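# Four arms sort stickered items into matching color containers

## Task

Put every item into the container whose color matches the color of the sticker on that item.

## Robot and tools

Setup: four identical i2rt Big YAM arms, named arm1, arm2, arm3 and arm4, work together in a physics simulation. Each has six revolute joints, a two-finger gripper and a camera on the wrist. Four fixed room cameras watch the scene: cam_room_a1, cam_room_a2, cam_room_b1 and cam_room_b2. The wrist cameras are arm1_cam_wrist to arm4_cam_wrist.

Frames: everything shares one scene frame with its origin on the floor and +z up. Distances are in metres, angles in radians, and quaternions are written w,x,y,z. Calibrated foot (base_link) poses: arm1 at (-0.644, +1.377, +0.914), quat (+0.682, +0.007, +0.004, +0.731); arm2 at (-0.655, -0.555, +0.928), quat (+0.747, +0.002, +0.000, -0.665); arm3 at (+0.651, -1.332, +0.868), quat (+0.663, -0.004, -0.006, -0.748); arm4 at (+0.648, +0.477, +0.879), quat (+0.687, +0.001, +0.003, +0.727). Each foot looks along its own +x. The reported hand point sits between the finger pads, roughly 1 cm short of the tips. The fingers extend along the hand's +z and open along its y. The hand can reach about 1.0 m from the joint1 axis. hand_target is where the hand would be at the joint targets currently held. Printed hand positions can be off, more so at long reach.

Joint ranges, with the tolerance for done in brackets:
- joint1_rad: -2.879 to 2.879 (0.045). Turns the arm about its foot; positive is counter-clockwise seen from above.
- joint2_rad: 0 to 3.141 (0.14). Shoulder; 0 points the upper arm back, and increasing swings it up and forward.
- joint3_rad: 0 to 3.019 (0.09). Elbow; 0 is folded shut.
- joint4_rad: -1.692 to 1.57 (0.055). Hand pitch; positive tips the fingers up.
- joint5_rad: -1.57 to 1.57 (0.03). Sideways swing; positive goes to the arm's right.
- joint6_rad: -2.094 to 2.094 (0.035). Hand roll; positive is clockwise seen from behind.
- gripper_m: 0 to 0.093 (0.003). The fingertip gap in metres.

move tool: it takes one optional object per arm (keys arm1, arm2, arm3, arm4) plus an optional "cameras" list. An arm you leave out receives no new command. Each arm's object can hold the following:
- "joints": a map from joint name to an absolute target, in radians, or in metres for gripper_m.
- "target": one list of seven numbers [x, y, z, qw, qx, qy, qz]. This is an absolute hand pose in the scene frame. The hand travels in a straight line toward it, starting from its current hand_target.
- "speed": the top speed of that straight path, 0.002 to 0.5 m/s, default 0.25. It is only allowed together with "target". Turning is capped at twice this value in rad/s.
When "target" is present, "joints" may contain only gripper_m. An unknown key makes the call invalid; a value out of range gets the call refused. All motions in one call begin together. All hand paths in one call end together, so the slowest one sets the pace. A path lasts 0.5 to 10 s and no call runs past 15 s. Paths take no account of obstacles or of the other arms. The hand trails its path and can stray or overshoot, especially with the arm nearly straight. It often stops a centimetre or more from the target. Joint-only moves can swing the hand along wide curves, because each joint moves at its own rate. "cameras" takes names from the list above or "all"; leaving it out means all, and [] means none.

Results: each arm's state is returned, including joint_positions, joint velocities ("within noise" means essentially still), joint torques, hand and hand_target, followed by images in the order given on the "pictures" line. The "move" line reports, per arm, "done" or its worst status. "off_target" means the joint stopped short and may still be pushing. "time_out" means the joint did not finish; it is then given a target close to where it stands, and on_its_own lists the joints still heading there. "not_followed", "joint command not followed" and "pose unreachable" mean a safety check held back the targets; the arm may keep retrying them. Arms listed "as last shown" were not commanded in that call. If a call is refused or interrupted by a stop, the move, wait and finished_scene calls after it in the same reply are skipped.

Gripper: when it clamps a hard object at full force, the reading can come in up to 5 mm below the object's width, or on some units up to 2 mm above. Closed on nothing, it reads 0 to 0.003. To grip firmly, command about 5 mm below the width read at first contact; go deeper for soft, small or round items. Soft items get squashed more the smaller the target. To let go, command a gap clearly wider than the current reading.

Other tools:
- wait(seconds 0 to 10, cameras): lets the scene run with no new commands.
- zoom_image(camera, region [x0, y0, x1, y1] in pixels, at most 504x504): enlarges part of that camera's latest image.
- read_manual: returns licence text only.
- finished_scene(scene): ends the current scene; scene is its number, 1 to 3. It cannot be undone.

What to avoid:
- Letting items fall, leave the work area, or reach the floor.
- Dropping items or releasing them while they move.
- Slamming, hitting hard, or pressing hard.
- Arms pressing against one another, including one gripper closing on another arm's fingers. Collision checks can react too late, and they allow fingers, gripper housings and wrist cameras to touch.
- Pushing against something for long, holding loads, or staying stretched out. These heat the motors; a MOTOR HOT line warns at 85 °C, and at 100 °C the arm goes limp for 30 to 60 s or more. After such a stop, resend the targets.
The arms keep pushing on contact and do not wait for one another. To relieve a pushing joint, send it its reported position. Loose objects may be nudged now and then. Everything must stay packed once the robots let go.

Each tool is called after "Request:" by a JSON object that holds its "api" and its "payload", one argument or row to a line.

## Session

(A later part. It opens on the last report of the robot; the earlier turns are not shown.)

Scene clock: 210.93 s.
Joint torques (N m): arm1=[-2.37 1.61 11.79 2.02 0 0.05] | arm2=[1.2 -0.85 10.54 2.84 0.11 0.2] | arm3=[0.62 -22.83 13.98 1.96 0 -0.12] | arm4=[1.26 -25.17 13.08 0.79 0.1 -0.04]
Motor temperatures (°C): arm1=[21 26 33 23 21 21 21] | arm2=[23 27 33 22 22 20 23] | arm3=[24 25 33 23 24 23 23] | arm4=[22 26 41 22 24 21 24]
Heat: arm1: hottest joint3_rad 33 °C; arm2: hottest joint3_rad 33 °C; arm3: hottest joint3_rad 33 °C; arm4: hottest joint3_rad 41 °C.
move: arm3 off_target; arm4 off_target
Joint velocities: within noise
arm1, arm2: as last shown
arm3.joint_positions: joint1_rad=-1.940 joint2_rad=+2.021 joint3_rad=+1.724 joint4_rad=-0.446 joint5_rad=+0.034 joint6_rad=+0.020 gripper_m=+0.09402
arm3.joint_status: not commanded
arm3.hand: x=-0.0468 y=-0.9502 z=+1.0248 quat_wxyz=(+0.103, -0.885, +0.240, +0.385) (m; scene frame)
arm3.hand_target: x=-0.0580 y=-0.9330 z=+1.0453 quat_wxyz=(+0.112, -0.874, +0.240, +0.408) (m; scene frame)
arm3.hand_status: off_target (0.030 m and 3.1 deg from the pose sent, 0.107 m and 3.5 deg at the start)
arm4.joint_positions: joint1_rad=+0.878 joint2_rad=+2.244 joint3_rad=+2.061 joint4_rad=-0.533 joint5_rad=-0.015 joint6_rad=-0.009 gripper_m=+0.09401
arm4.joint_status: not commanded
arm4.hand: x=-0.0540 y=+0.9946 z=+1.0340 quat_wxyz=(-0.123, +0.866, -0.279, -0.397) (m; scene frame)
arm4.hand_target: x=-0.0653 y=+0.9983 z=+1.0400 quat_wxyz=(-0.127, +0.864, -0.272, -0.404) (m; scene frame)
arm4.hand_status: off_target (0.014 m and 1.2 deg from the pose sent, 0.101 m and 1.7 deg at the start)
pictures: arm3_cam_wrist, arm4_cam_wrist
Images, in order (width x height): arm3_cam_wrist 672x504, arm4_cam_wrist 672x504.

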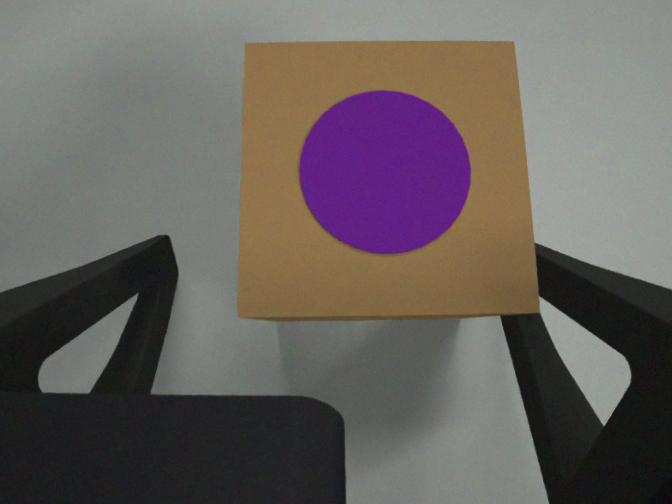

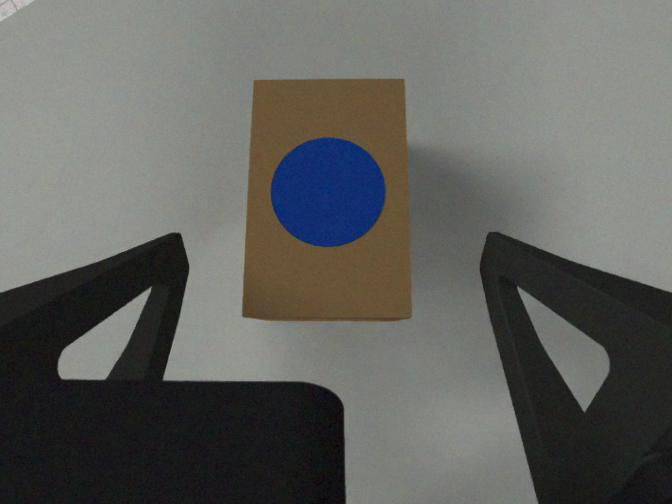

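Request:
{"api": "move", "payload": {
  "arm3": {"target":[-0.058,-0.914,1.05,0.1119,-0.8740,0.2399,0.4075],"speed":0.08},
  "arm4": {"target":[-0.076,1.004,1.035,0.1267,-0.8646,0.2718,0.4032],"speed":0.08},
  "cameras": ["arm3_cam_wrist","arm4_cam_wrist"]
}}

Scene clock: 218.33 s.
Joint torques (N m): arm1=[-1.9 1.79 11.97 2.1 -0.04 0.04] | arm2=[1.26 -0.91 10.54 2.82 0.11 0.22] | arm3=[0.85 -22.77 14.08 1.09 -0.08 -0.12] | arm4=[1.44 -25 13.14 0.92 0.18 -0.03]
Motor temperatures (°C): arm1=[21 25 33 23 21 21 21] | arm2=[23 27 33 22 22 20 23] | arm3=[24 25 34 23 24 23 23] | arm4=[22 27 42 22 24 21 24]
Heat: arm1: hottest joint3_rad 33 °C; arm2: hottest joint3_rad 33 °C; arm3: hottest joint3_rad 34 °C; arm4: hottest joint3_rad 42 °C.
move: arm3 off_target; arm4 off_target
Joint velocities: within noise
arm1, arm2: as last shown
arm3.joint_positions: joint1_rad=-1.967 joint2_rad=+2.037 joint3_rad=+1.767 joint4_rad=-0.450 joint5_rad=+0.017 joint6_rad=+0.005 gripper_m=+0.09402
arm3.joint_status: not commanded
arm3.hand: x=-0.0482 y=-0.9282 z=+1.0352 quat_wxyz=(+0.106, -0.880, +0.241, +0.395) (m; scene frame)
arm3.hand_target: x=-0.0568 y=-0.9146 z=+1.0503 quat_wxyz=(+0.112, -0.874, +0.240, +0.408) (m; scene frame)
arm3.hand_status: off_target (0.023 m and 1.7 deg from the pose sent, 0.045 m and 3.0 deg at the start)
arm4.joint_positions: joint1_rad=+0.878 joint2_rad=+2.279 joint3_rad=+2.120 joint4_rad=-0.553 joint5_rad=-0.015 joint6_rad=-0.009 gripper_m=+0.09401
arm4.joint_status: not commanded
arm4.hand: x=-0.0628 y=+1.0011 z=+1.0331 quat_wxyz=(-0.123, +0.865, -0.278, -0.398) (m; scene frame)
arm4.hand_target: x=-0.0752 y=+1.0032 z=+1.0348 quat_wxyz=(-0.127, +0.864, -0.272, -0.404) (m; scene frame)
arm4.hand_status: off_target (0.014 m and 1.0 deg from the pose sent, 0.024 m and 1.2 deg at the start)
pictures: arm3_cam_wrist, arm4_cam_wrist
Images, in order (width x height): arm3_cam_wrist 672x504, arm4_cam_wrist 672x504.

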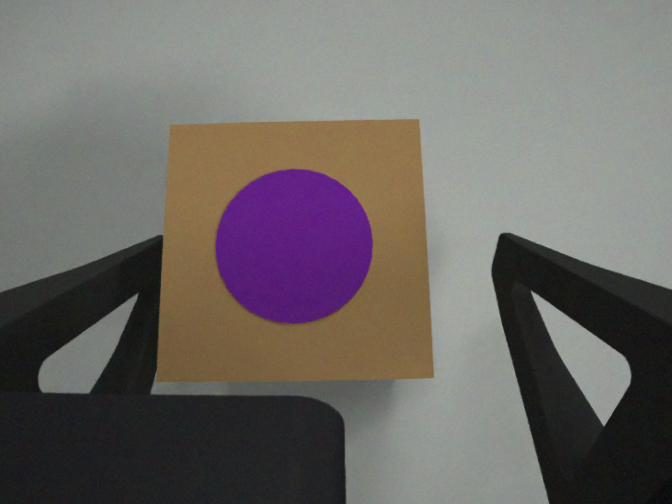

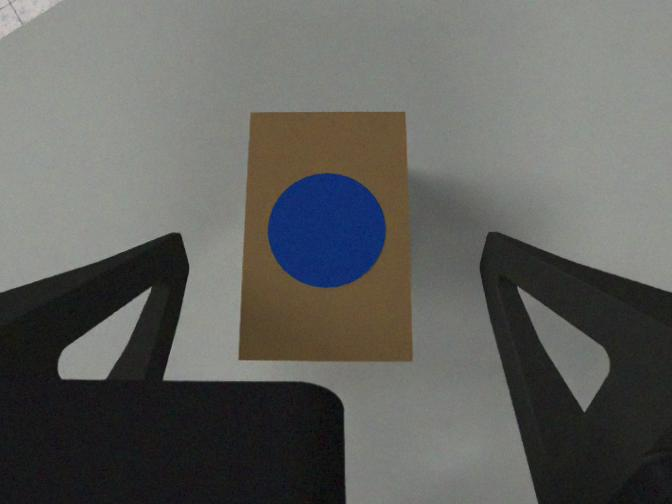

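Request:
{"api": "move", "payload": {
  "arm3": {"target":[-0.068,-0.932,1.042,0.1119,-0.8740,0.2399,0.4075],"speed":0.08},
  "arm4": {"joints":{"gripper_m":0.028}},
  "cameras": ["arm3_cam_wrist","arm4_cam_wrist"]
}}

Scene clock: 223.00 s.
Joint torques (N m): arm1=[-2.14 2.49 11.93 2.15 -0.01 0.07] | arm2=[1.38 -1.03 10.54 2.85 0.11 0.21] | arm3=[2.43 -23.06 13.01 1.91 0.14 0.02] | arm4=[1.79 -25.05 13.24 0.94 0.14 -0.05]
Motor temperatures (°C): arm1=[21 25 33 23 21 21 21] | arm2=[23 26 33 22 22 20 23] | arm3=[24 26 34 23 24 23 23] | arm4=[22 27 42 22 24 21 24]
Heat: arm1: hottest joint3_rad 33 °C; arm2: hottest joint3_rad 33 °C; arm3: hottest joint3_rad 34 °C; arm4: hottest joint3_rad 42 °C.
move: arm3 off_target; arm4 off_target
Joint velocities: within noise
arm1, arm2: as last shown
arm3.joint_positions: joint1_rad=-1.960 joint2_rad=+2.043 joint3_rad=+1.767 joint4_rad=-0.450 joint5_rad=+0.035 joint6_rad=+0.009 gripper_m=+0.09402
arm3.joint_status: not commanded
arm3.hand: x=-0.0495 y=-0.9301 z=+1.0305 quat_wxyz=(+0.111, -0.881, +0.244, +0.391) (m; scene frame)
arm3.hand_target: x=-0.0669 y=-0.9325 z=+1.0422 quat_wxyz=(+0.112, -0.874, +0.240, +0.408) (m; scene frame)
arm3.hand_status: off_target (0.022 m and 2.1 deg from the pose sent, 0.021 m and 1.7 deg at the start)
arm4.joint_positions: joint1_rad=+0.878 joint2_rad=+2.279 joint3_rad=+2.120 joint4_rad=-0.553 joint5_rad=-0.015 joint6_rad=-0.009 gripper_m=+0.04408
arm4.joint_status: gripper_m off_target (ended at +0.04410, target +0.02800)
arm4.hand: x=-0.0628 y=+1.0012 z=+1.0333 quat_wxyz=(-0.124, +0.865, -0.279, -0.399) (m; scene frame)
arm4.hand_target: x=-0.0751 y=+1.0033 z=+1.0348 quat_wxyz=(-0.127, +0.864, -0.272, -0.404) (m; scene frame)
arm4.hand_status: not commanded
pictures: arm3_cam_wrist, arm4_cam_wrist
Images, in order (width x height): arm3_cam_wrist 672x504, arm4_cam_wrist 672x504.

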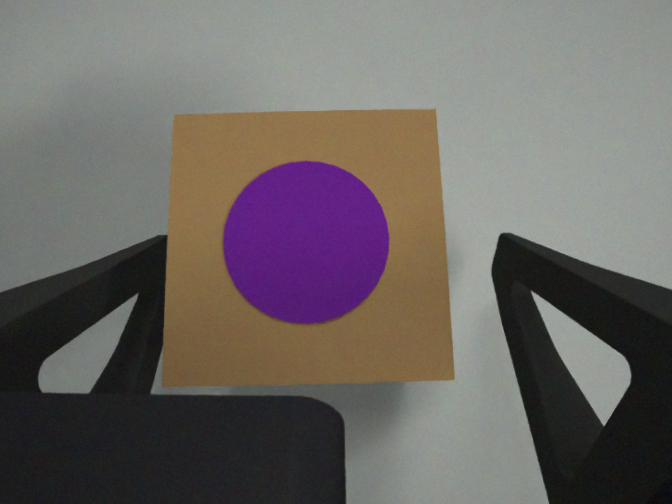

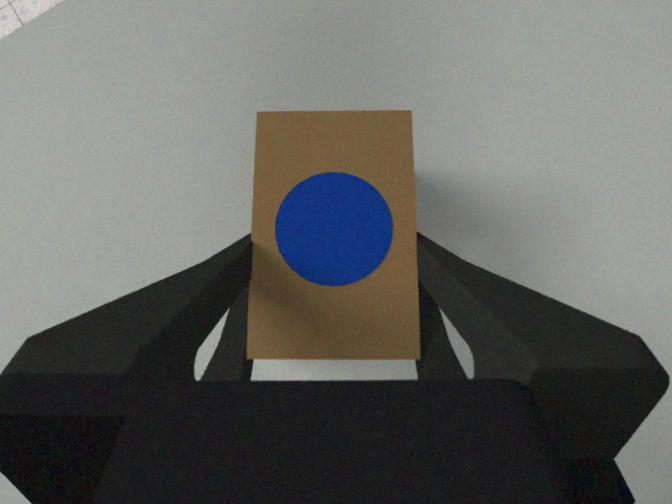

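Good. Close arm3; lift arm4.

Request:
{"api": "move", "payload": {
  "arm3": {"joints":{"gripper_m":0.04}},
  "arm4": {"target":[-0.06,0.995,1.10,0.1267,-0.8646,0.2718,0.4032],"speed":0.1},
  "cameras": ["arm3_cam_wrist","arm4_cam_wrist"]
}}

Request:
{"api": "move", "payload": {
  "arm3": {"target":[-0.048,-0.935,1.10,0.1119,-0.8740,0.2399,0.4075],"speed":0.1},
  "arm4": {"target":[0.33,0.705,1.16,0.1267,-0.8646,0.2718,0.4032],"speed":0.2},
  "cameras": ["arm3_cam_wrist","arm4_cam_wrist"]
}}

Scene clock: 227.63 s.
Joint torques (N m): arm1=[-2.49 2.49 11.86 2.1 -0.06 0.04] | arm2=[1.2 -0.85 10.54 2.84 0.11 0.21] | arm3=[2.32 -22.95 13.04 1.92 0.1 0.02] | arm4=[1.2 -29.63 13.07 0.85 0.14 -0.04]
Motor temperatures (°C): arm1=[21 25 33 23 21 21 21] | arm2=[23 26 33 22 22 20 23] | arm3=[24 26 35 23 24 23 23] | arm4=[22 27 42 22 24 21 25]
Heat: arm1: hottest joint3_rad 33 °C; arm2: hottest joint3_rad 33 °C; arm3: hottest joint3_rad 35 °C; arm4: hottest joint3_rad 42 °C.
move: arm3 off_target; arm4 off_target
Joint velocities: within noise
arm1, arm2: as last shown
arm3.joint_positions: joint1_rad=-1.960 joint2_rad=+2.043 joint3_rad=+1.767 joint4_rad=-0.450 joint5_rad=+0.036 joint6_rad=+0.009 gripper_m=+0.05314
arm3.joint_status: gripper_m off_target (ended at +0.05316, target +0.04000)
arm3.hand: x=-0.0495 y=-0.9303 z=+1.0305 quat_wxyz=(+0.111, -0.881, +0.244, +0.391) (m; scene frame)
arm3.hand_target: x=-0.0669 y=-0.9326 z=+1.0422 quat_wxyz=(+0.112, -0.874, +0.240, +0.408) (m; scene frame)
arm3.hand_status: not commanded
arm4.joint_positions: joint1_rad=+0.878 joint2_rad=+2.246 joint3_rad=+2.130 joint4_rad=-0.655 joint5_rad=-0.015 joint6_rad=-0.009 gripper_m=+0.04408
arm4.joint_status: not commanded
arm4.hand: x=-0.0501 y=+0.9920 z=+1.0492 quat_wxyz=(-0.115, +0.876, -0.282, -0.373) (m; scene frame)
arm4.hand_target: x=-0.0580 y=+0.9935 z=+1.1000 quat_wxyz=(-0.127, +0.864, -0.272, -0.404) (m; scene frame)
arm4.hand_status: off_target (0.052 m and 4.1 deg from the pose sent, 0.067 m and 1.0 deg at the start)
pictures: arm3_cam_wrist, arm4_cam_wrist
Images, in order (width x height): arm3_cam_wrist 672x504, arm4_cam_wrist 672x504.

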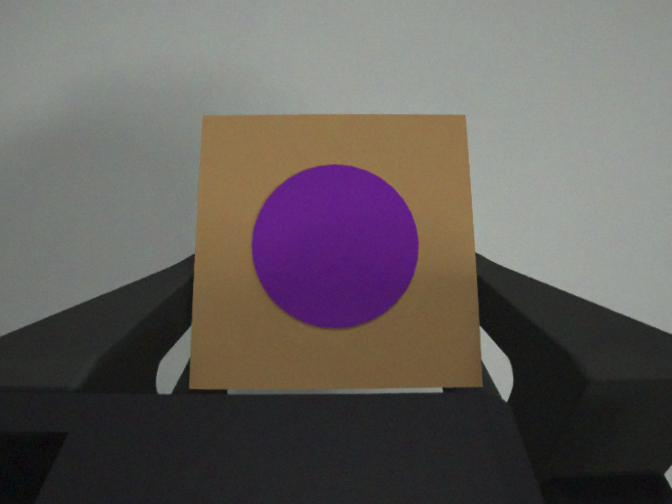

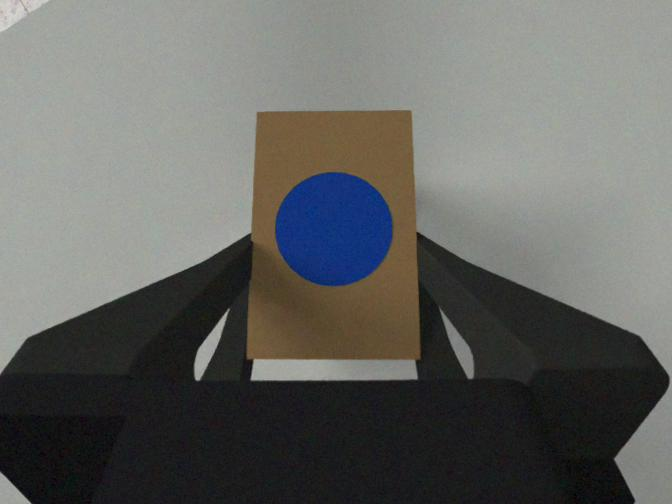

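Scene clock: 230.70 s.
Joint torques (N m): arm1=[-3.14 2.43 11.97 2.1 -0.01 0.05] | arm2=[1.2 -0.97 10.54 2.84 0.11 0.21] | arm3=[1.73 -26.64 13.87 1.25 -0.07 -0.03] | arm4=[1.08 -4.42 9.88 0.91 0.22 0.04]
Motor temperatures (°C): arm1=[21 25 33 23 21 21 21] | arm2=[23 26 33 22 22 20 23] | arm3=[24 26 35 23 24 23 23] | arm4=[22 27 42 22 24 21 25]
Heat: arm1: hottest joint3_rad 33 °C; arm2: hottest joint3_rad 33 °C; arm3: hottest joint3_rad 35 °C; arm4: hottest joint3_rad 42 °C.
move: arm3 off_target; arm4 done
Joint velocities: within noise
arm1.joint_positions: joint1_rad=-2.244 joint2_rad=+0.502 joint3_rad=+0.596 joint4_rad=-1.019 joint5_rad=-0.006 joint6_rad=-0.006 gripper_m=+0.09297
arm1.joint_status: not commanded
arm1.hand: x=-0.4337 y=+1.2348 z=+1.1222 quat_wxyz=(-0.296, -0.278, -0.909, +0.094) (m; scene frame)
arm1.hand_target: x=-0.4312 y=+1.2310 z=+1.1274 quat_wxyz=(-0.307, -0.281, -0.904, +0.098) (m; scene frame)
arm1.hand_status: not commanded
arm2: as last shown
arm3.joint_positions: joint1_rad=-1.960 joint2_rad=+1.997 joint3_rad=+1.767 joint4_rad=-0.535 joint5_rad=+0.033 joint6_rad=+0.010 gripper_m=+0.05313
arm3.joint_status: not commanded
arm3.hand: x=-0.0354 y=-0.9385 z=+1.0510 quat_wxyz=(+0.106, -0.888, +0.245, +0.374) (m; scene frame)
arm3.hand_target: x=-0.0457 y=-0.9362 z=+1.1002 quat_wxyz=(+0.112, -0.874, +0.240, +0.408) (m; scene frame)
arm3.hand_status: off_target (0.051 m and 4.3 deg from the pose sent, 0.070 m and 2.1 deg at the start)
arm4.joint_positions: joint1_rad=+0.889 joint2_rad=+0.843 joint3_rad=+0.788 joint4_rad=-0.637 joint5_rad=-0.007 joint6_rad=-0.009 gripper_m=+0.04408
arm4.joint_status: not commanded
arm4.hand: x=+0.3315 y=+0.7069 z=+1.1601 quat_wxyz=(-0.128, +0.862, -0.274, -0.406) (m; scene frame)
arm4.hand_target: x=+0.3301 y=+0.7049 z=+1.1599 quat_wxyz=(-0.127, +0.865, -0.272, -0.403) (m; scene frame)
arm4.hand_status: done (0.002 m and 0.5 deg from the pose sent, 0.489 m and 4.1 deg at the start)
pictures: arm3_cam_wrist, arm4_cam_wrist
Images, in order (width x height): arm3_cam_wrist 672x504, arm4_cam_wrist 672x504.

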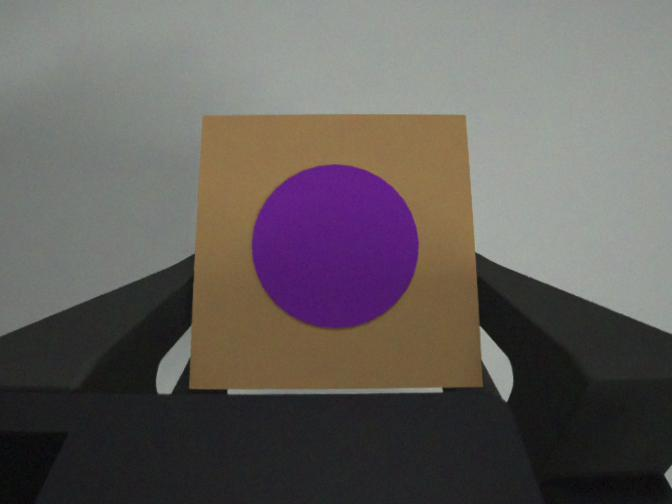

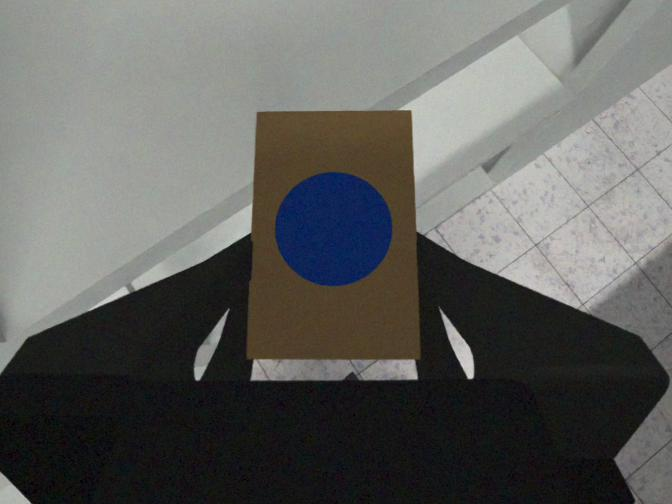

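Request:
{"api": "move", "payload": {
  "arm3": {"target":[0.30,-1.124,1.16,0.1119,-0.8740,0.2399,0.4075],"speed":0.2},
  "arm4": {"joints":{"joint2_rad":0.5,"joint3_rad":0.6,"joint4_rad":-0.8}},
  "cameras": ["arm3_cam_wrist"]
}}

Request:
{"api": "move", "payload": {
  "arm3": {"joints":{"joint2_rad":0.5,"joint3_rad":0.6,"joint4_rad":-0.8}},
  "arm4": {"joints":{"joint1_rad":-1.8}},
  "cameras": ["arm4_cam_wrist"]
}}

Request:
{"api": "move", "payload": {
  "arm3": {"joints":{"joint1_rad":1.72}},
  "cameras": ["arm3_cam_wrist","cam_room_a1","cam_room_a2"]
}}

Scene clock: 240.13 s.
Joint torques (N m): arm1=[-1.96 2.08 12.15 2.02 -0.02 0.07] | arm2=[1.2 -0.85 10.52 2.84 0.11 0.21] | arm3=[0.91 -5.07 9.66 1.4 -0.06 -0.1] | arm4=[1.49 -0.32 10.77 1.1 0.21 0.01]
Motor temperatures (°C): arm1=[21 25 33 23 21 21 21] | arm2=[23 26 34 22 22 20 23] | arm3=[24 26 35 23 24 23 24] | arm4=[22 26 41 22 24 21 25]
Heat: arm1: hottest joint3_rad 33 °C; arm2: hottest joint3_rad 34 °C; arm3: hottest joint3_rad 35 °C; arm4: hottest joint3_rad 41 °C.
move: arm3 done; arm4 done
Joint velocities: within noise
arm1: as last shown
arm2.joint_positions: joint1_rad=+0.916 joint2_rad=+0.502 joint3_rad=+0.613 joint4_rad=-1.020 joint5_rad=+0.001 joint6_rad=-0.010 gripper_m=+0.09293
arm2.joint_status: not commanded
arm2.hand: x=-0.4384 y=-0.6864 z=+1.1485 quat_wxyz=(-0.313, -0.248, -0.913, +0.087) (m; scene frame)
arm2.hand_target: x=-0.4363 y=-0.6861 z=+1.1453 quat_wxyz=(-0.318, -0.251, -0.910, +0.086) (m; scene frame)
arm2.hand_status: not commanded
arm3.joint_positions: joint1_rad=-1.960 joint2_rad=+0.879 joint3_rad=+0.849 joint4_rad=-0.650 joint5_rad=+0.026 joint6_rad=+0.010 gripper_m=+0.05313
arm3.joint_status: not commanded
arm3.hand: x=+0.2990 y=-1.1254 z=+1.1637 quat_wxyz=(+0.112, -0.872, +0.240, +0.412) (m; scene frame)
arm3.hand_target: x=+0.3000 y=-1.1240 z=+1.1601 quat_wxyz=(+0.112, -0.874, +0.240, +0.408) (m; scene frame)
arm3.hand_status: done (0.004 m and 0.6 deg from the pose sent, 0.398 m and 4.3 deg at the start)
arm4.joint_positions: joint1_rad=+0.889 joint2_rad=+0.497 joint3_rad=+0.581 joint4_rad=-0.798 joint5_rad=-0.007 joint6_rad=-0.009 gripper_m=+0.04408
arm4.joint_status: all done
arm4.hand: x=+0.4153 y=+0.6462 z=+1.1217 quat_wxyz=(-0.125, +0.866, -0.275, -0.397) (m; scene frame)
arm4.hand_target: x=+0.4125 y=+0.6463 z=+1.1311 quat_wxyz=(-0.127, +0.865, -0.272, -0.403) (m; scene frame)
arm4.hand_status: not commanded
pictures: arm3_cam_wrist
Images, in order (width x height): arm3_cam_wrist 672x504.

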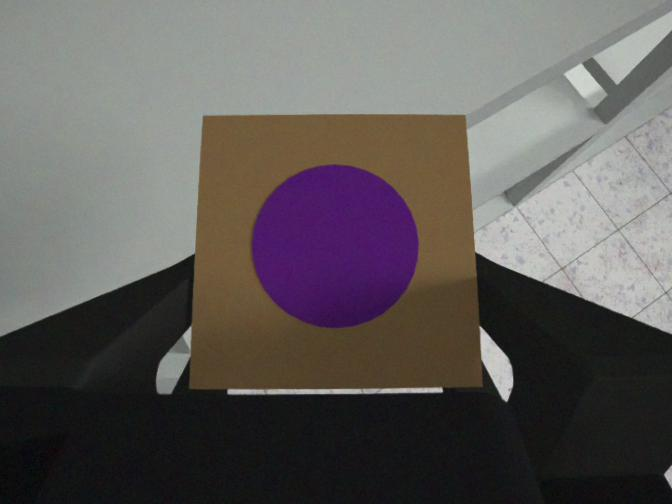

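Scene clock: 242.37 s.
Joint torques (N m): arm1=[-2.61 2.32 11.96 2.1 -0.02 0.07] | arm2=[1.32 -0.97 10.54 2.84 0.11 0.21] | arm3=[0.91 0.38 9.96 1.65 -0.08 -0.1] | arm4=[0.67 0.5 10.69 1.22 -0.05 0.01]
Motor temperatures (°C): arm1=[21 25 33 23 21 21 21] | arm2=[23 26 34 22 22 20 23] | arm3=[24 26 35 23 24 23 24] | arm4=[22 26 40 22 24 21 25]
Heat: arm1: hottest joint3_rad 33 °C; arm2: hottest joint3_rad 34 °C; arm3: hottest joint3_rad 35 °C; arm4: hottest joint3_rad 40 °C.
move: arm3 done; arm4 done
Joint velocities: within noise
arm1, arm2: as last shown
arm3.joint_positions: joint1_rad=-1.960 joint2_rad=+0.495 joint3_rad=+0.598 joint4_rad=-0.803 joint5_rad=+0.026 joint6_rad=+0.010 gripper_m=+0.05313
arm3.joint_status: all done
arm3.hand: x=+0.4009 y=-1.1830 z=+1.1161 quat_wxyz=(+0.110, -0.876, +0.241, +0.403) (m; scene frame)
arm3.hand_target: x=+0.4004 y=-1.1813 z=+1.1166 quat_wxyz=(+0.111, -0.876, +0.240, +0.403) (m; scene frame)
arm3.hand_status: not commanded
arm4.joint_positions: joint1_rad=-1.798 joint2_rad=+0.497 joint3_rad=+0.581 joint4_rad=-0.798 joint5_rad=+0.000 joint6_rad=-0.009 gripper_m=+0.04409
arm4.joint_status: all done
arm4.hand: x=+0.9326 y=+0.4287 z=+1.1199 quat_wxyz=(-0.412, -0.073, -0.907, +0.039) (m; scene frame)
arm4.hand_target: x=+0.9350 y=+0.4284 z=+1.1293 quat_wxyz=(-0.418, -0.072, -0.905, +0.039) (m; scene frame)
arm4.hand_status: not commanded
pictures: arm4_cam_wrist
Images, in order (width x height): arm4_cam_wrist 672x504.

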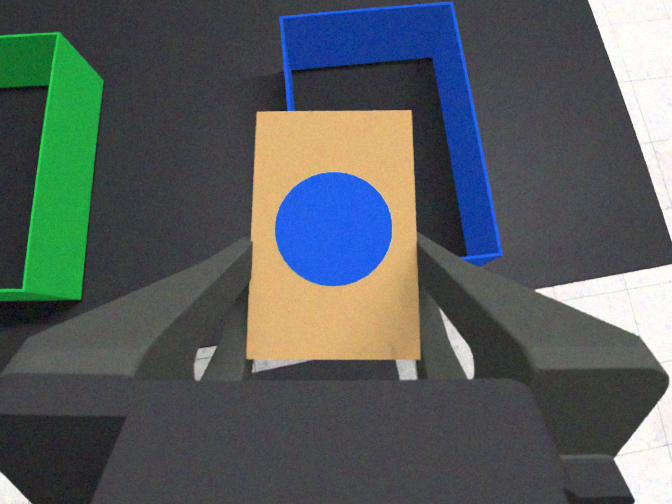

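Scene clock: 244.93 s.
Joint torques (N m): arm1=[-2.14 2.2 11.96 2.14 -0.03 0.05] | arm2=[1.32 -0.91 10.56 2.84 0.11 0.2] | arm3=[2.08 0.32 9.96 1.62 0.12 -0.09] | arm4=[0.85 0.5 10.78 1.03 -0.02 0.03]
Motor temperatures (°C): arm1=[21 25 33 23 21 21 21] | arm2=[23 26 34 22 22 20 23] | arm3=[24 26 34 23 24 23 24] | arm4=[22 26 40 22 24 21 25]
Heat: arm1: hottest joint3_rad 33 °C; arm2: hottest joint3_rad 34 °C; arm3: hottest joint3_rad 34 °C; arm4: hottest joint3_rad 40 °C.
move: arm3 done
Joint velocities: within noise
arm1, arm2, arm4: as last shown
arm3.joint_positions: joint1_rad=+1.710 joint2_rad=+0.497 joint3_rad=+0.598 joint4_rad=-0.803 joint5_rad=+0.021 joint6_rad=+0.009 gripper_m=+0.05312
arm3.joint_status: all done
arm3.hand: x=+0.9397 y=-1.3269 z=+1.1183 quat_wxyz=(-0.421, +0.003, -0.907, +0.010) (m; scene frame)
arm3.hand_target: x=+0.9408 y=-1.3243 z=+1.1192 quat_wxyz=(-0.422, +0.009, -0.906, +0.010) (m; scene frame)
arm3.hand_status: not commanded
pictures: arm3_cam_wrist, cam_room_a1, cam_room_a2
Images, in order (width x height): arm3_cam_wrist 672x504, cam_room_a1 672x504, cam_room_a2 672x504.

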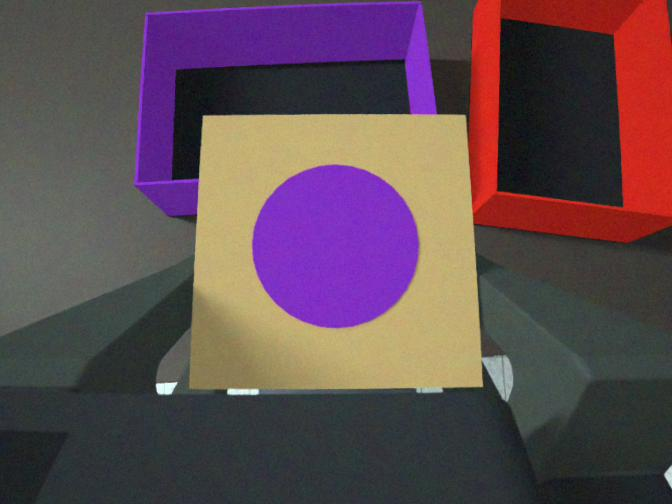

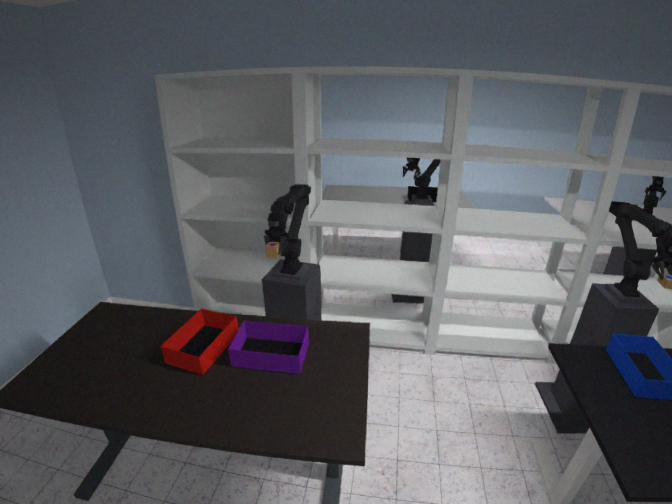

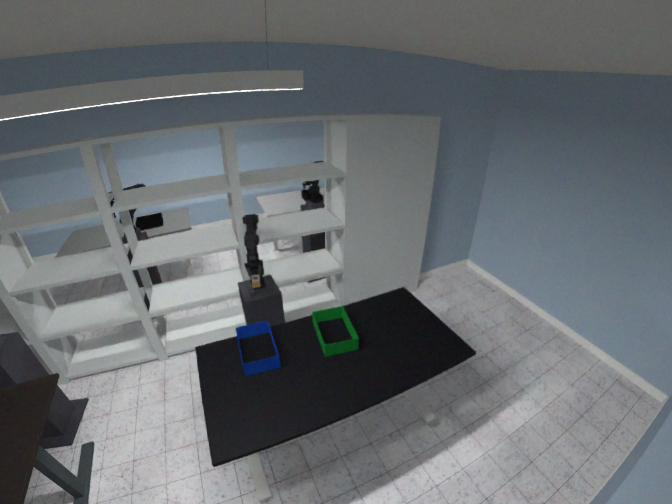

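Request:
{"api": "move", "payload": {
  "arm3": {"target":[1.188,-1.267,0.93,0.39,-0.0554,0.9188,0.0235],"speed":0.2},
  "arm4": {"target":[1.133,0.345,0.93,0.403,0.1215,0.9053,-0.0541],"speed":0.2},
  "cameras": ["arm3_cam_wrist","arm4_cam_wrist"]
}}

Scene clock: 269.00 s.
Joint torques (N m): arm1=[-2.73 2.43 11.85 1.98 -0.03 0.04] | arm2=[1.2 -0.91 10.56 2.81 0.11 0.21] | arm3=[2.14 -13.68 10.33 2.13 -0.07 -0.08] | arm4=[0.38 -10.58 8.8 1.96 0.23 0.13]
Motor temperatures (°C): arm1=[21 24 33 23 21 21 21] | arm2=[23 26 34 22 22 20 23] | arm3=[24 25 32 23 24 23 24] | arm4=[22 24 38 22 24 21 26]
Heat: arm1: hottest joint3_rad 33 °C; arm2: hottest joint3_rad 34 °C; arm3: hottest joint3_rad 32 °C; arm4: hottest joint3_rad 38 °C.
move: arm3 off_target; arm4 off_target
Joint velocities: within noise
arm1, arm2: as last shown
arm3.joint_positions: joint1_rad=+1.792 joint2_rad=+1.592 joint3_rad=+0.745 joint4_rad=+0.013 joint5_rad=-0.011 joint6_rad=+0.010 gripper_m=+0.05312
arm3.joint_status: not commanded
arm3.hand: x=+1.1641 y=-1.2779 z=+0.9068 quat_wxyz=(-0.360, +0.046, -0.932, -0.019) (m; scene frame)
arm3.hand_target: x=+1.1863 y=-1.2671 z=+0.9307 quat_wxyz=(-0.390, +0.055, -0.919, -0.024) (m; scene frame)
arm3.hand_status: off_target (0.035 m and 3.9 deg from the pose sent, 0.317 m and 8.1 deg at the start)
arm4.joint_positions: joint1_rad=-1.887 joint2_rad=+1.525 joint3_rad=+0.613 joint4_rad=+0.129 joint5_rad=-0.007 joint6_rad=-0.008 gripper_m=+0.04409
arm4.joint_status: not commanded
arm4.hand: x=+1.1128 y=+0.3546 z=+0.9140 quat_wxyz=(-0.379, -0.114, -0.917, +0.050) (m; scene frame)
arm4.hand_target: x=+1.1317 y=+0.3453 z=+0.9306 quat_wxyz=(-0.403, -0.121, -0.906, +0.054) (m; scene frame)
arm4.hand_status: off_target (0.028 m and 3.2 deg from the pose sent, 0.289 m and 6.0 deg at the start)
pictures: arm3_cam_wrist, arm4_cam_wrist
Images, in order (width x height): arm3_cam_wrist 672x504, arm4_cam_wrist 672x504.

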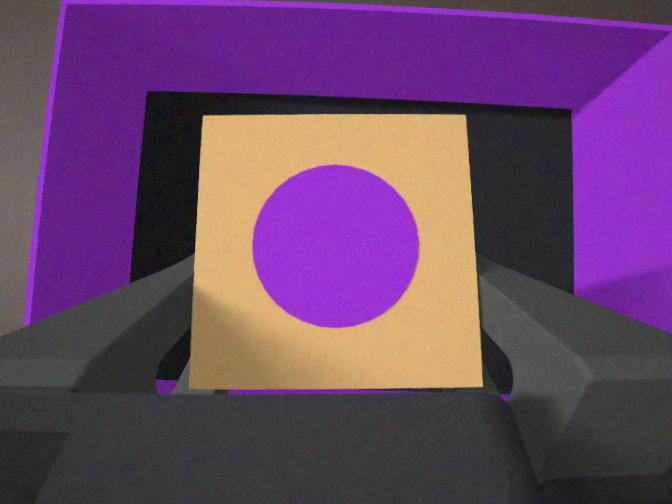

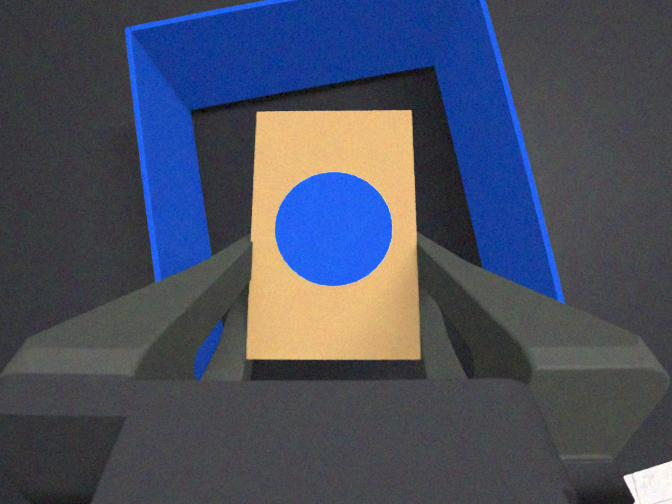

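Request:
{"api": "move", "payload": {
  "arm3": {"target":[1.19,-1.265,0.82,0.39,-0.0554,0.9188,0.0235],"speed":0.12},
  "arm4": {"target":[1.135,0.345,0.82,0.403,0.1215,0.9053,-0.0541],"speed":0.12},
  "cameras": ["arm3_cam_wrist","arm4_cam_wrist"]
}}

Request:
{"api": "move", "payload": {
  "arm3": {"target":[1.19,-1.265,0.77,0.39,-0.0554,0.9188,0.0235],"speed":0.08},
  "arm4": {"target":[1.135,0.345,0.77,0.403,0.1215,0.9053,-0.0541],"speed":0.08},
  "cameras": ["arm3_cam_wrist","arm4_cam_wrist"]
}}

Scene clock: 276.40 s.
Joint torques (N m): arm1=[-2.37 2.08 11.96 1.99 0.05 0.12] | arm2=[1.32 -0.97 10.55 2.84 0.11 0.21] | arm3=[2.08 -15.56 5.46 2.25 0.14 -0.04] | arm4=[0.44 -13.22 4.51 1.95 0.22 0.11]
Motor temperatures (°C): arm1=[21 24 33 23 21 21 21] | arm2=[23 25 34 22 22 20 23] | arm3=[24 25 32 23 24 23 24] | arm4=[22 24 38 22 24 21 26]
Heat: arm1: hottest joint3_rad 33 °C; arm2: hottest joint3_rad 34 °C; arm3: hottest joint3_rad 32 °C; arm4: hottest joint3_rad 38 °C.
move: arm3 off_target; arm4 off_target
Joint velocities: within noise
arm1, arm2: as last shown
arm3.joint_positions: joint1_rad=+1.799 joint2_rad=+1.887 joint3_rad=+0.745 joint4_rad=+0.345 joint5_rad=-0.011 joint6_rad=+0.010 gripper_m=+0.05312
arm3.joint_status: not commanded
arm3.hand: x=+1.1824 y=-1.2735 z=+0.8132 quat_wxyz=(-0.376, +0.050, -0.925, -0.021) (m; scene frame)
arm3.hand_target: x=+1.1897 y=-1.2649 z=+0.8201 quat_wxyz=(-0.390, +0.055, -0.919, -0.024) (m; scene frame)
arm3.hand_status: off_target (0.013 m and 1.9 deg from the pose sent, 0.092 m and 3.9 deg at the start)
arm4.joint_positions: joint1_rad=-1.887 joint2_rad=+1.875 joint3_rad=+0.613 joint4_rad=+0.504 joint5_rad=-0.005 joint6_rad=-0.007 gripper_m=+0.04409
arm4.joint_status: not commanded
arm4.hand: x=+1.1259 y=+0.3503 z=+0.8157 quat_wxyz=(-0.390, -0.114, -0.912, +0.052) (m; scene frame)
arm4.hand_target: x=+1.1347 y=+0.3451 z=+0.8202 quat_wxyz=(-0.403, -0.121, -0.906, +0.054) (m; scene frame)
arm4.hand_status: off_target (0.011 m and 1.9 deg from the pose sent, 0.097 m and 3.2 deg at the start)
pictures: arm3_cam_wrist, arm4_cam_wrist
Images, in order (width x height): arm3_cam_wrist 672x504, arm4_cam_wrist 672x504.

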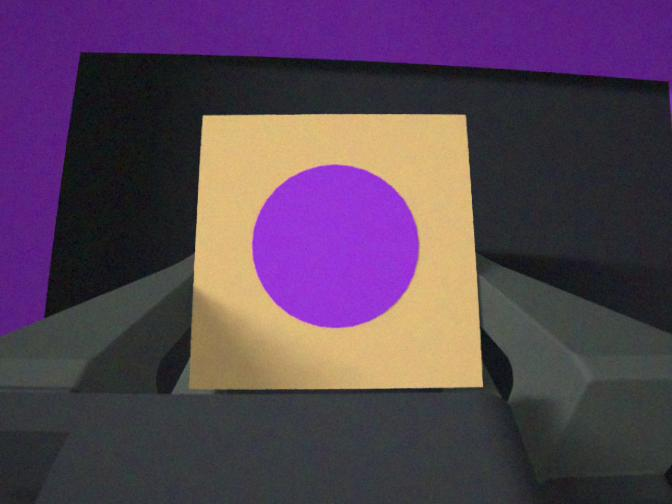

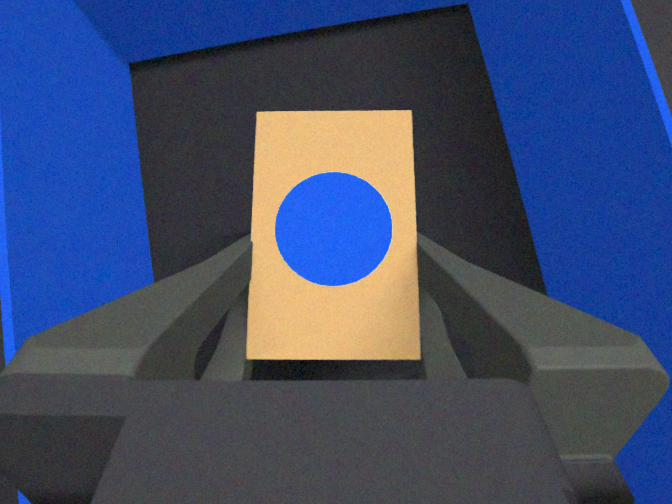

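Scene clock: 277.60 s.
Joint torques (N m): arm1=[-2.08 2.26 12.04 2.14 -0.02 0.08] | arm2=[1.32 -1.03 10.54 2.82 0.11 0.21] | arm3=[2.14 -14.33 4.88 1.89 0.11 -0.08] | arm4=[0.21 -13.27 3.9 1.85 0.25 0.15]
Motor temperatures (°C): arm1=[21 24 33 23 21 21 21] | arm2=[23 25 34 22 22 20 23] | arm3=[24 25 32 23 24 23 24] | arm4=[22 24 38 22 24 21 26]
Heat: arm1: hottest joint3_rad 33 °C; arm2: hottest joint3_rad 34 °C; arm3: hottest joint3_rad 32 °C; arm4: hottest joint3_rad 38 °C.
move: arm3 off_target; arm4 off_target
Joint velocities: within noise
arm1, arm2: as last shown
arm3.joint_positions: joint1_rad=+1.800 joint2_rad=+2.016 joint3_rad=+0.753 joint4_rad=+0.491 joint5_rad=-0.009 joint6_rad=+0.016 gripper_m=+0.05312
arm3.joint_status: not commanded
arm3.hand: x=+1.1861 y=-1.2735 z=+0.7749 quat_wxyz=(-0.388, +0.047, -0.920, -0.022) (m; scene frame)
arm3.hand_target: x=+1.1897 y=-1.2651 z=+0.7701 quat_wxyz=(-0.390, +0.055, -0.919, -0.024) (m; scene frame)
arm3.hand_status: off_target (0.011 m and 1.0 deg from the pose sent, 0.045 m and 1.8 deg at the start)
arm4.joint_positions: joint1_rad=-1.887 joint2_rad=+2.042 joint3_rad=+0.630 joint4_rad=+0.655 joint5_rad=-0.005 joint6_rad=-0.007 gripper_m=+0.04409
arm4.joint_status: not commanded
arm4.hand: x=+1.1241 y=+0.3505 z=+0.7681 quat_wxyz=(-0.390, -0.114, -0.912, +0.052) (m; scene frame)
arm4.hand_target: x=+1.1348 y=+0.3451 z=+0.7704 quat_wxyz=(-0.403, -0.121, -0.905, +0.054) (m; scene frame)
arm4.hand_status: off_target (0.012 m and 1.9 deg from the pose sent, 0.047 m and 1.9 deg at the start)
pictures: arm3_cam_wrist, arm4_cam_wrist
Images, in order (width x height): arm3_cam_wrist 672x504, arm4_cam_wrist 672x504.

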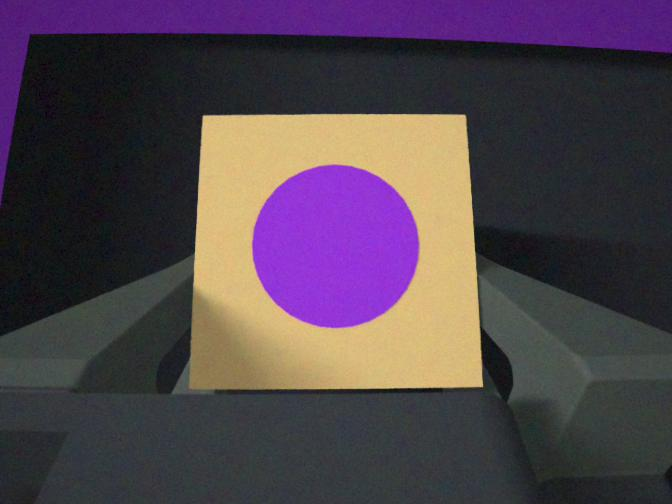

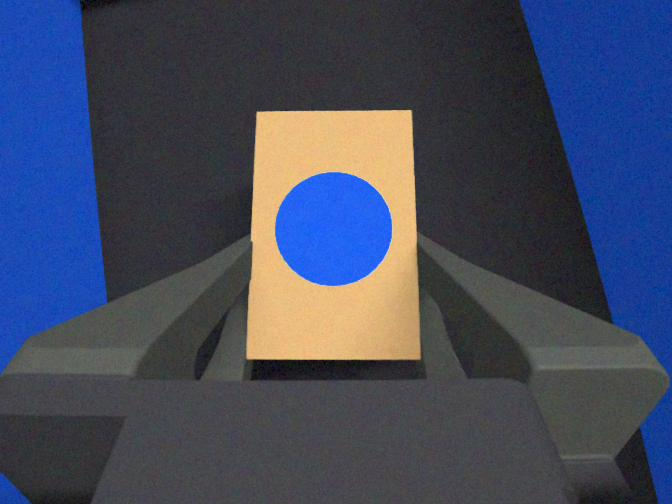

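Request:
{"api": "move", "payload": {
  "arm3": {"target":[1.19,-1.265,0.755,0.39,-0.0554,0.9188,0.0235],"speed":0.06},
  "arm4": {"target":[1.135,0.345,0.754,0.403,0.1215,0.9053,-0.0541],"speed":0.06},
  "cameras": []
}}

Request:
{"api": "move", "payload": {
  "arm3": {"target":[1.19,-1.265,0.743,0.39,-0.0554,0.9188,0.0235],"speed":0.06},
  "arm4": {"target":[1.135,0.345,0.742,0.403,0.1215,0.9053,-0.0541],"speed":0.06},
  "cameras": ["arm3_cam_wrist","arm4_cam_wrist"]
}}

Scene clock: 281.80 s.
Joint torques (N m): arm1=[-2.78 2.43 12.01 2.09 0.01 0.06] | arm2=[1.14 -0.97 10.56 2.82 0.1 0.21] | arm3=[2.2 -13.39 4.1 1.68 0.11 -0.09] | arm4=[0.5 -13.33 3.47 1.92 0.21 0.15]
Motor temperatures (°C): arm1=[21 24 33 23 21 21 21] | arm2=[23 25 34 22 22 20 23] | arm3=[24 25 31 23 24 23 24] | arm4=[22 24 37 22 24 21 26]
Heat: arm1: hottest joint3_rad 33 °C; arm2: hottest joint3_rad 34 °C; arm3: hottest joint3_rad 31 °C; arm4: hottest joint3_rad 37 °C.
move: arm3 off_target; arm4 done
Joint velocities: within noise
arm1, arm2: as last shown
arm3.joint_positions: joint1_rad=+1.800 joint2_rad=+2.049 joint3_rad=+0.769 joint4_rad=+0.534 joint5_rad=-0.009 joint6_rad=+0.016 gripper_m=+0.05312
arm3.joint_status: not commanded
arm3.hand: x=+1.1943 y=-1.2727 z=+0.7699 quat_wxyz=(-0.400, +0.047, -0.915, -0.023) (m; scene frame)
arm3.hand_target: x=+1.1895 y=-1.2653 z=+0.7554 quat_wxyz=(-0.390, +0.055, -0.919, -0.023) (m; scene frame)
arm3.hand_status: off_target (0.017 m and 1.6 deg from the pose sent, 0.022 m and 1.0 deg at the start)
arm4.joint_positions: joint1_rad=-1.887 joint2_rad=+2.090 joint3_rad=+0.645 joint4_rad=+0.700 joint5_rad=-0.004 joint6_rad=-0.006 gripper_m=+0.04409
arm4.joint_status: not commanded
arm4.hand: x=+1.1283 y=+0.3493 z=+0.7572 quat_wxyz=(-0.396, -0.114, -0.909, +0.053) (m; scene frame)
arm4.hand_target: x=+1.1348 y=+0.3451 z=+0.7541 quat_wxyz=(-0.403, -0.121, -0.906, +0.054) (m; scene frame)
arm4.hand_status: done (0.009 m and 1.2 deg from the pose sent, 0.019 m and 1.9 deg at the start)
pictures: none
No camera images: "cameras" was empty.

Scene clock: 282.77 s.
Joint torques (N m): arm1=[-2.08 2.61 11.99 2.04 0.02 0.07] | arm2=[1.26 -0.97 10.56 2.86 0.1 0.21] | arm3=[2.26 -12.75 3.48 1.57 0.12 -0.1] | arm4=[0.85 -11.69 2.96 1.48 0.24 0.15]
Motor temperatures (°C): arm1=[21 24 33 23 21 21 21] | arm2=[23 25 34 22 22 20 23] | arm3=[24 25 31 23 24 23 24] | arm4=[22 24 37 22 24 21 26]
Heat: arm1: hottest joint3_rad 33 °C; arm2: hottest joint3_rad 34 °C; arm3: hottest joint3_rad 31 °C; arm4: hottest joint3_rad 37 °C.
move: arm3 off_target; arm4 off_target
Joint velocities: within noise
arm1.joint_positions: joint1_rad=-2.244 joint2_rad=+0.502 joint3_rad=+0.596 joint4_rad=-1.019 joint5_rad=-0.006 joint6_rad=-0.006 gripper_m=+0.09297
arm1.joint_status: not commanded
arm1.hand: x=-0.4337 y=+1.2348 z=+1.1222 quat_wxyz=(-0.296, -0.278, -0.909, +0.094) (m; scene frame)
arm1.hand_target: x=-0.4312 y=+1.2310 z=+1.1274 quat_wxyz=(-0.307, -0.281, -0.904, +0.098) (m; scene frame)
arm1.hand_status: not commanded
arm2: as last shown
arm3.joint_positions: joint1_rad=+1.800 joint2_rad=+2.075 joint3_rad=+0.783 joint4_rad=+0.567 joint5_rad=-0.009 joint6_rad=+0.016 gripper_m=+0.05312
arm3.joint_status: not commanded
arm3.hand: x=+1.2011 y=-1.2720 z=+0.7662 quat_wxyz=(-0.410, +0.047, -0.911, -0.023) (m; scene frame)
arm3.hand_target: x=+1.1891 y=-1.2655 z=+0.7439 quat_wxyz=(-0.390, +0.055, -0.919, -0.023) (m; scene frame)
arm3.hand_status: off_target (0.027 m and 2.6 deg from the pose sent, 0.028 m and 1.6 deg at the start)
arm4.joint_positions: joint1_rad=-1.887 joint2_rad=+2.116 joint3_rad=+0.661 joint4_rad=+0.741 joint5_rad=-0.004 joint6_rad=-0.004 gripper_m=+0.04409
arm4.joint_status: not commanded
arm4.hand: x=+1.1365 y=+0.3471 z=+0.7558 quat_wxyz=(-0.410, -0.114, -0.903, +0.055) (m; scene frame)
arm4.hand_target: x=+1.1346 y=+0.3452 z=+0.7424 quat_wxyz=(-0.403, -0.121, -0.905, +0.054) (m; scene frame)
arm4.hand_status: off_target (0.014 m and 1.2 deg from the pose sent, 0.017 m and 1.2 deg at the start)
pictures: arm3_cam_wrist, arm4_cam_wrist
Images, in order (width x height): arm3_cam_wrist 672x504, arm4_cam_wrist 672x504.

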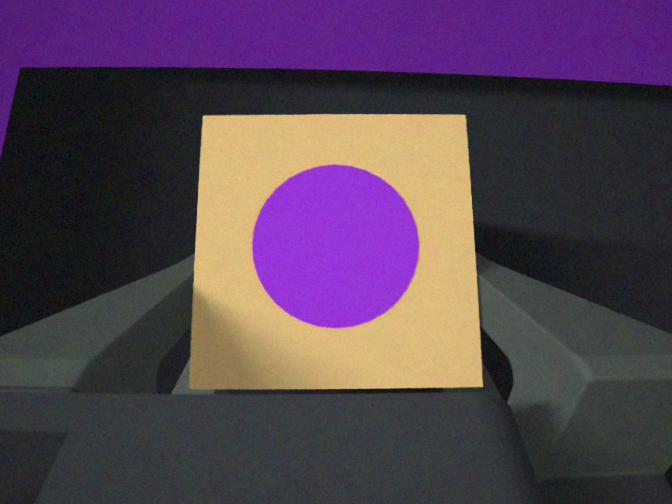

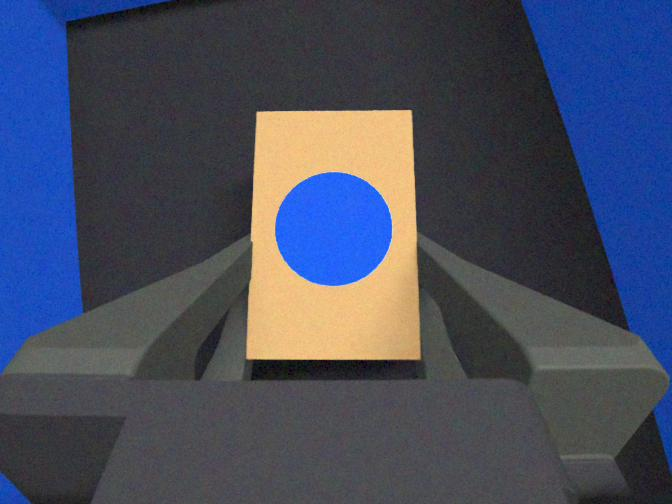

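Request:
{"api": "move", "payload": {
  "arm3": {"target":[1.198,-1.268,0.759,0.40,-0.055,0.9145,0.023],"speed":0.06},
  "arm4": {"target":[1.136,0.346,0.75,0.405,0.1215,0.9045,-0.0541],"speed":0.06},
  "cameras": []
}}

Request:
{"api": "move", "payload": {
  "arm3": {"joints":{"gripper_m":0.09}},
  "arm4": {"joints":{"gripper_m":0.09}},
  "cameras": ["arm3_cam_wrist","arm4_cam_wrist"]
}}

Scene clock: 287.23 s.
Joint torques (N m): arm1=[-2.2 2.37 11.97 2.02 -0.02 0.04] | arm2=[1.32 -0.91 10.54 2.84 0.11 0.21] | arm3=[1.61 -15.68 3.88 0.87 -0.03 -0.15] | arm4=[0.97 -14.27 2.54 1.16 0.28 0.14]
Motor temperatures (°C): arm1=[21 24 33 23 21 21 21] | arm2=[23 25 34 22 22 20 23] | arm3=[24 25 31 23 24 23 24] | arm4=[22 24 36 22 24 21 26]
Heat: arm1: hottest joint3_rad 33 °C; arm2: hottest joint3_rad 34 °C; arm3: hottest joint3_rad 31 °C; arm4: hottest joint3_rad 36 °C.
move: arm3 done; arm4 done
Joint velocities: within noise
arm1: as last shown
arm2.joint_positions: joint1_rad=+0.916 joint2_rad=+0.502 joint3_rad=+0.613 joint4_rad=-1.020 joint5_rad=+0.001 joint6_rad=-0.010 gripper_m=+0.09293
arm2.joint_status: not commanded
arm2.hand: x=-0.4384 y=-0.6864 z=+1.1485 quat_wxyz=(-0.313, -0.248, -0.913, +0.087) (m; scene frame)
arm2.hand_target: x=-0.4363 y=-0.6861 z=+1.1453 quat_wxyz=(-0.318, -0.251, -0.910, +0.086) (m; scene frame)
arm2.hand_status: not commanded
arm3.joint_positions: joint1_rad=+1.800 joint2_rad=+2.075 joint3_rad=+0.784 joint4_rad=+0.567 joint5_rad=-0.009 joint6_rad=+0.016 gripper_m=+0.05312
arm3.joint_status: not commanded
arm3.hand: x=+1.2015 y=-1.2720 z=+0.7664 quat_wxyz=(-0.410, +0.047, -0.911, -0.023) (m; scene frame)
arm3.hand_target: x=+1.1979 y=-1.2682 z=+0.7591 quat_wxyz=(-0.400, +0.055, -0.915, -0.023) (m; scene frame)
arm3.hand_status: done (0.009 m and 1.6 deg from the pose sent, 0.009 m and 1.5 deg at the start)
arm4.joint_positions: joint1_rad=-1.887 joint2_rad=+2.116 joint3_rad=+0.661 joint4_rad=+0.741 joint5_rad=-0.004 joint6_rad=-0.002 gripper_m=+0.04409
arm4.joint_status: not commanded
arm4.hand: x=+1.1364 y=+0.3470 z=+0.7556 quat_wxyz=(-0.410, -0.115, -0.903, +0.054) (m; scene frame)
arm4.hand_target: x=+1.1359 y=+0.3461 z=+0.7500 quat_wxyz=(-0.405, -0.121, -0.905, +0.054) (m; scene frame)
arm4.hand_status: done (0.006 m and 0.9 deg from the pose sent, 0.006 m and 1.0 deg at the start)
pictures: none
No camera images: "cameras" was empty.

Scene clock: 287.83 s.
Joint torques (N m): arm1=[-2.32 2.32 11.81 2.13 0 0.07] | arm2=[1.32 -0.91 10.55 2.84 0.11 0.22] | arm3=[1.55 -15.79 3.85 0.84 -0.03 -0.14] | arm4=[0.56 -14.1 2.51 1.14 0.22 0.16]
Motor temperatures (°C): arm1=[21 24 33 23 21 21 21] | arm2=[23 25 34 22 22 20 23] | arm3=[24 25 31 23 24 23 24] | arm4=[22 24 36 22 24 21 26]
Heat: arm1: hottest joint3_rad 33 °C; arm2: hottest joint3_rad 34 °C; arm3: hottest joint3_rad 31 °C; arm4: hottest joint3_rad 36 °C.
move: arm3 done; arm4 done
Joint velocities: within noise
arm1, arm2: as last shown
arm3.joint_positions: joint1_rad=+1.800 joint2_rad=+2.075 joint3_rad=+0.784 joint4_rad=+0.567 joint5_rad=-0.009 joint6_rad=+0.016 gripper_m=+0.08995
arm3.joint_status: all done
arm3.hand: x=+1.2015 y=-1.2720 z=+0.7664 quat_wxyz=(-0.410, +0.047, -0.911, -0.023) (m; scene frame)
arm3.hand_target: x=+1.1979 y=-1.2682 z=+0.7591 quat_wxyz=(-0.400, +0.055, -0.915, -0.023) (m; scene frame)
arm3.hand_status: not commanded
arm4.joint_positions: joint1_rad=-1.887 joint2_rad=+2.116 joint3_rad=+0.661 joint4_rad=+0.741 joint5_rad=-0.002 joint6_rad=-0.002 gripper_m=+0.08992
arm4.joint_status: all done
arm4.hand: x=+1.1363 y=+0.3467 z=+0.7556 quat_wxyz=(-0.410, -0.116, -0.903, +0.055) (m; scene frame)
arm4.hand_target: x=+1.1359 y=+0.3461 z=+0.7500 quat_wxyz=(-0.405, -0.121, -0.905, +0.054) (m; scene frame)
arm4.hand_status: not commanded
pictures: arm3_cam_wrist, arm4_cam_wrist
Images, in order (width x height): arm3_cam_wrist 672x504, arm4_cam_wrist 672x504.

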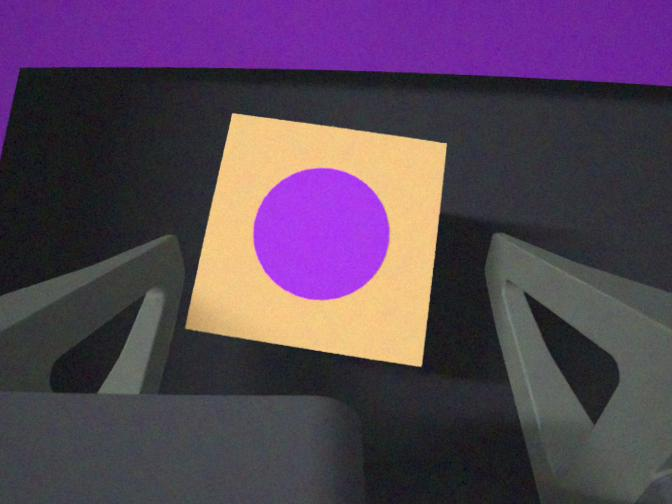

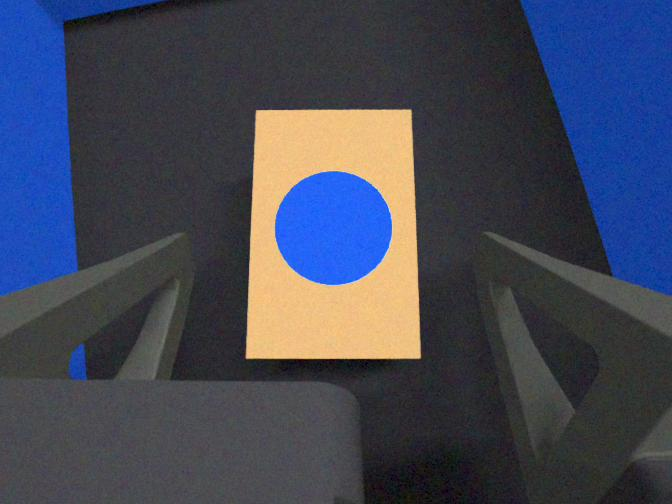

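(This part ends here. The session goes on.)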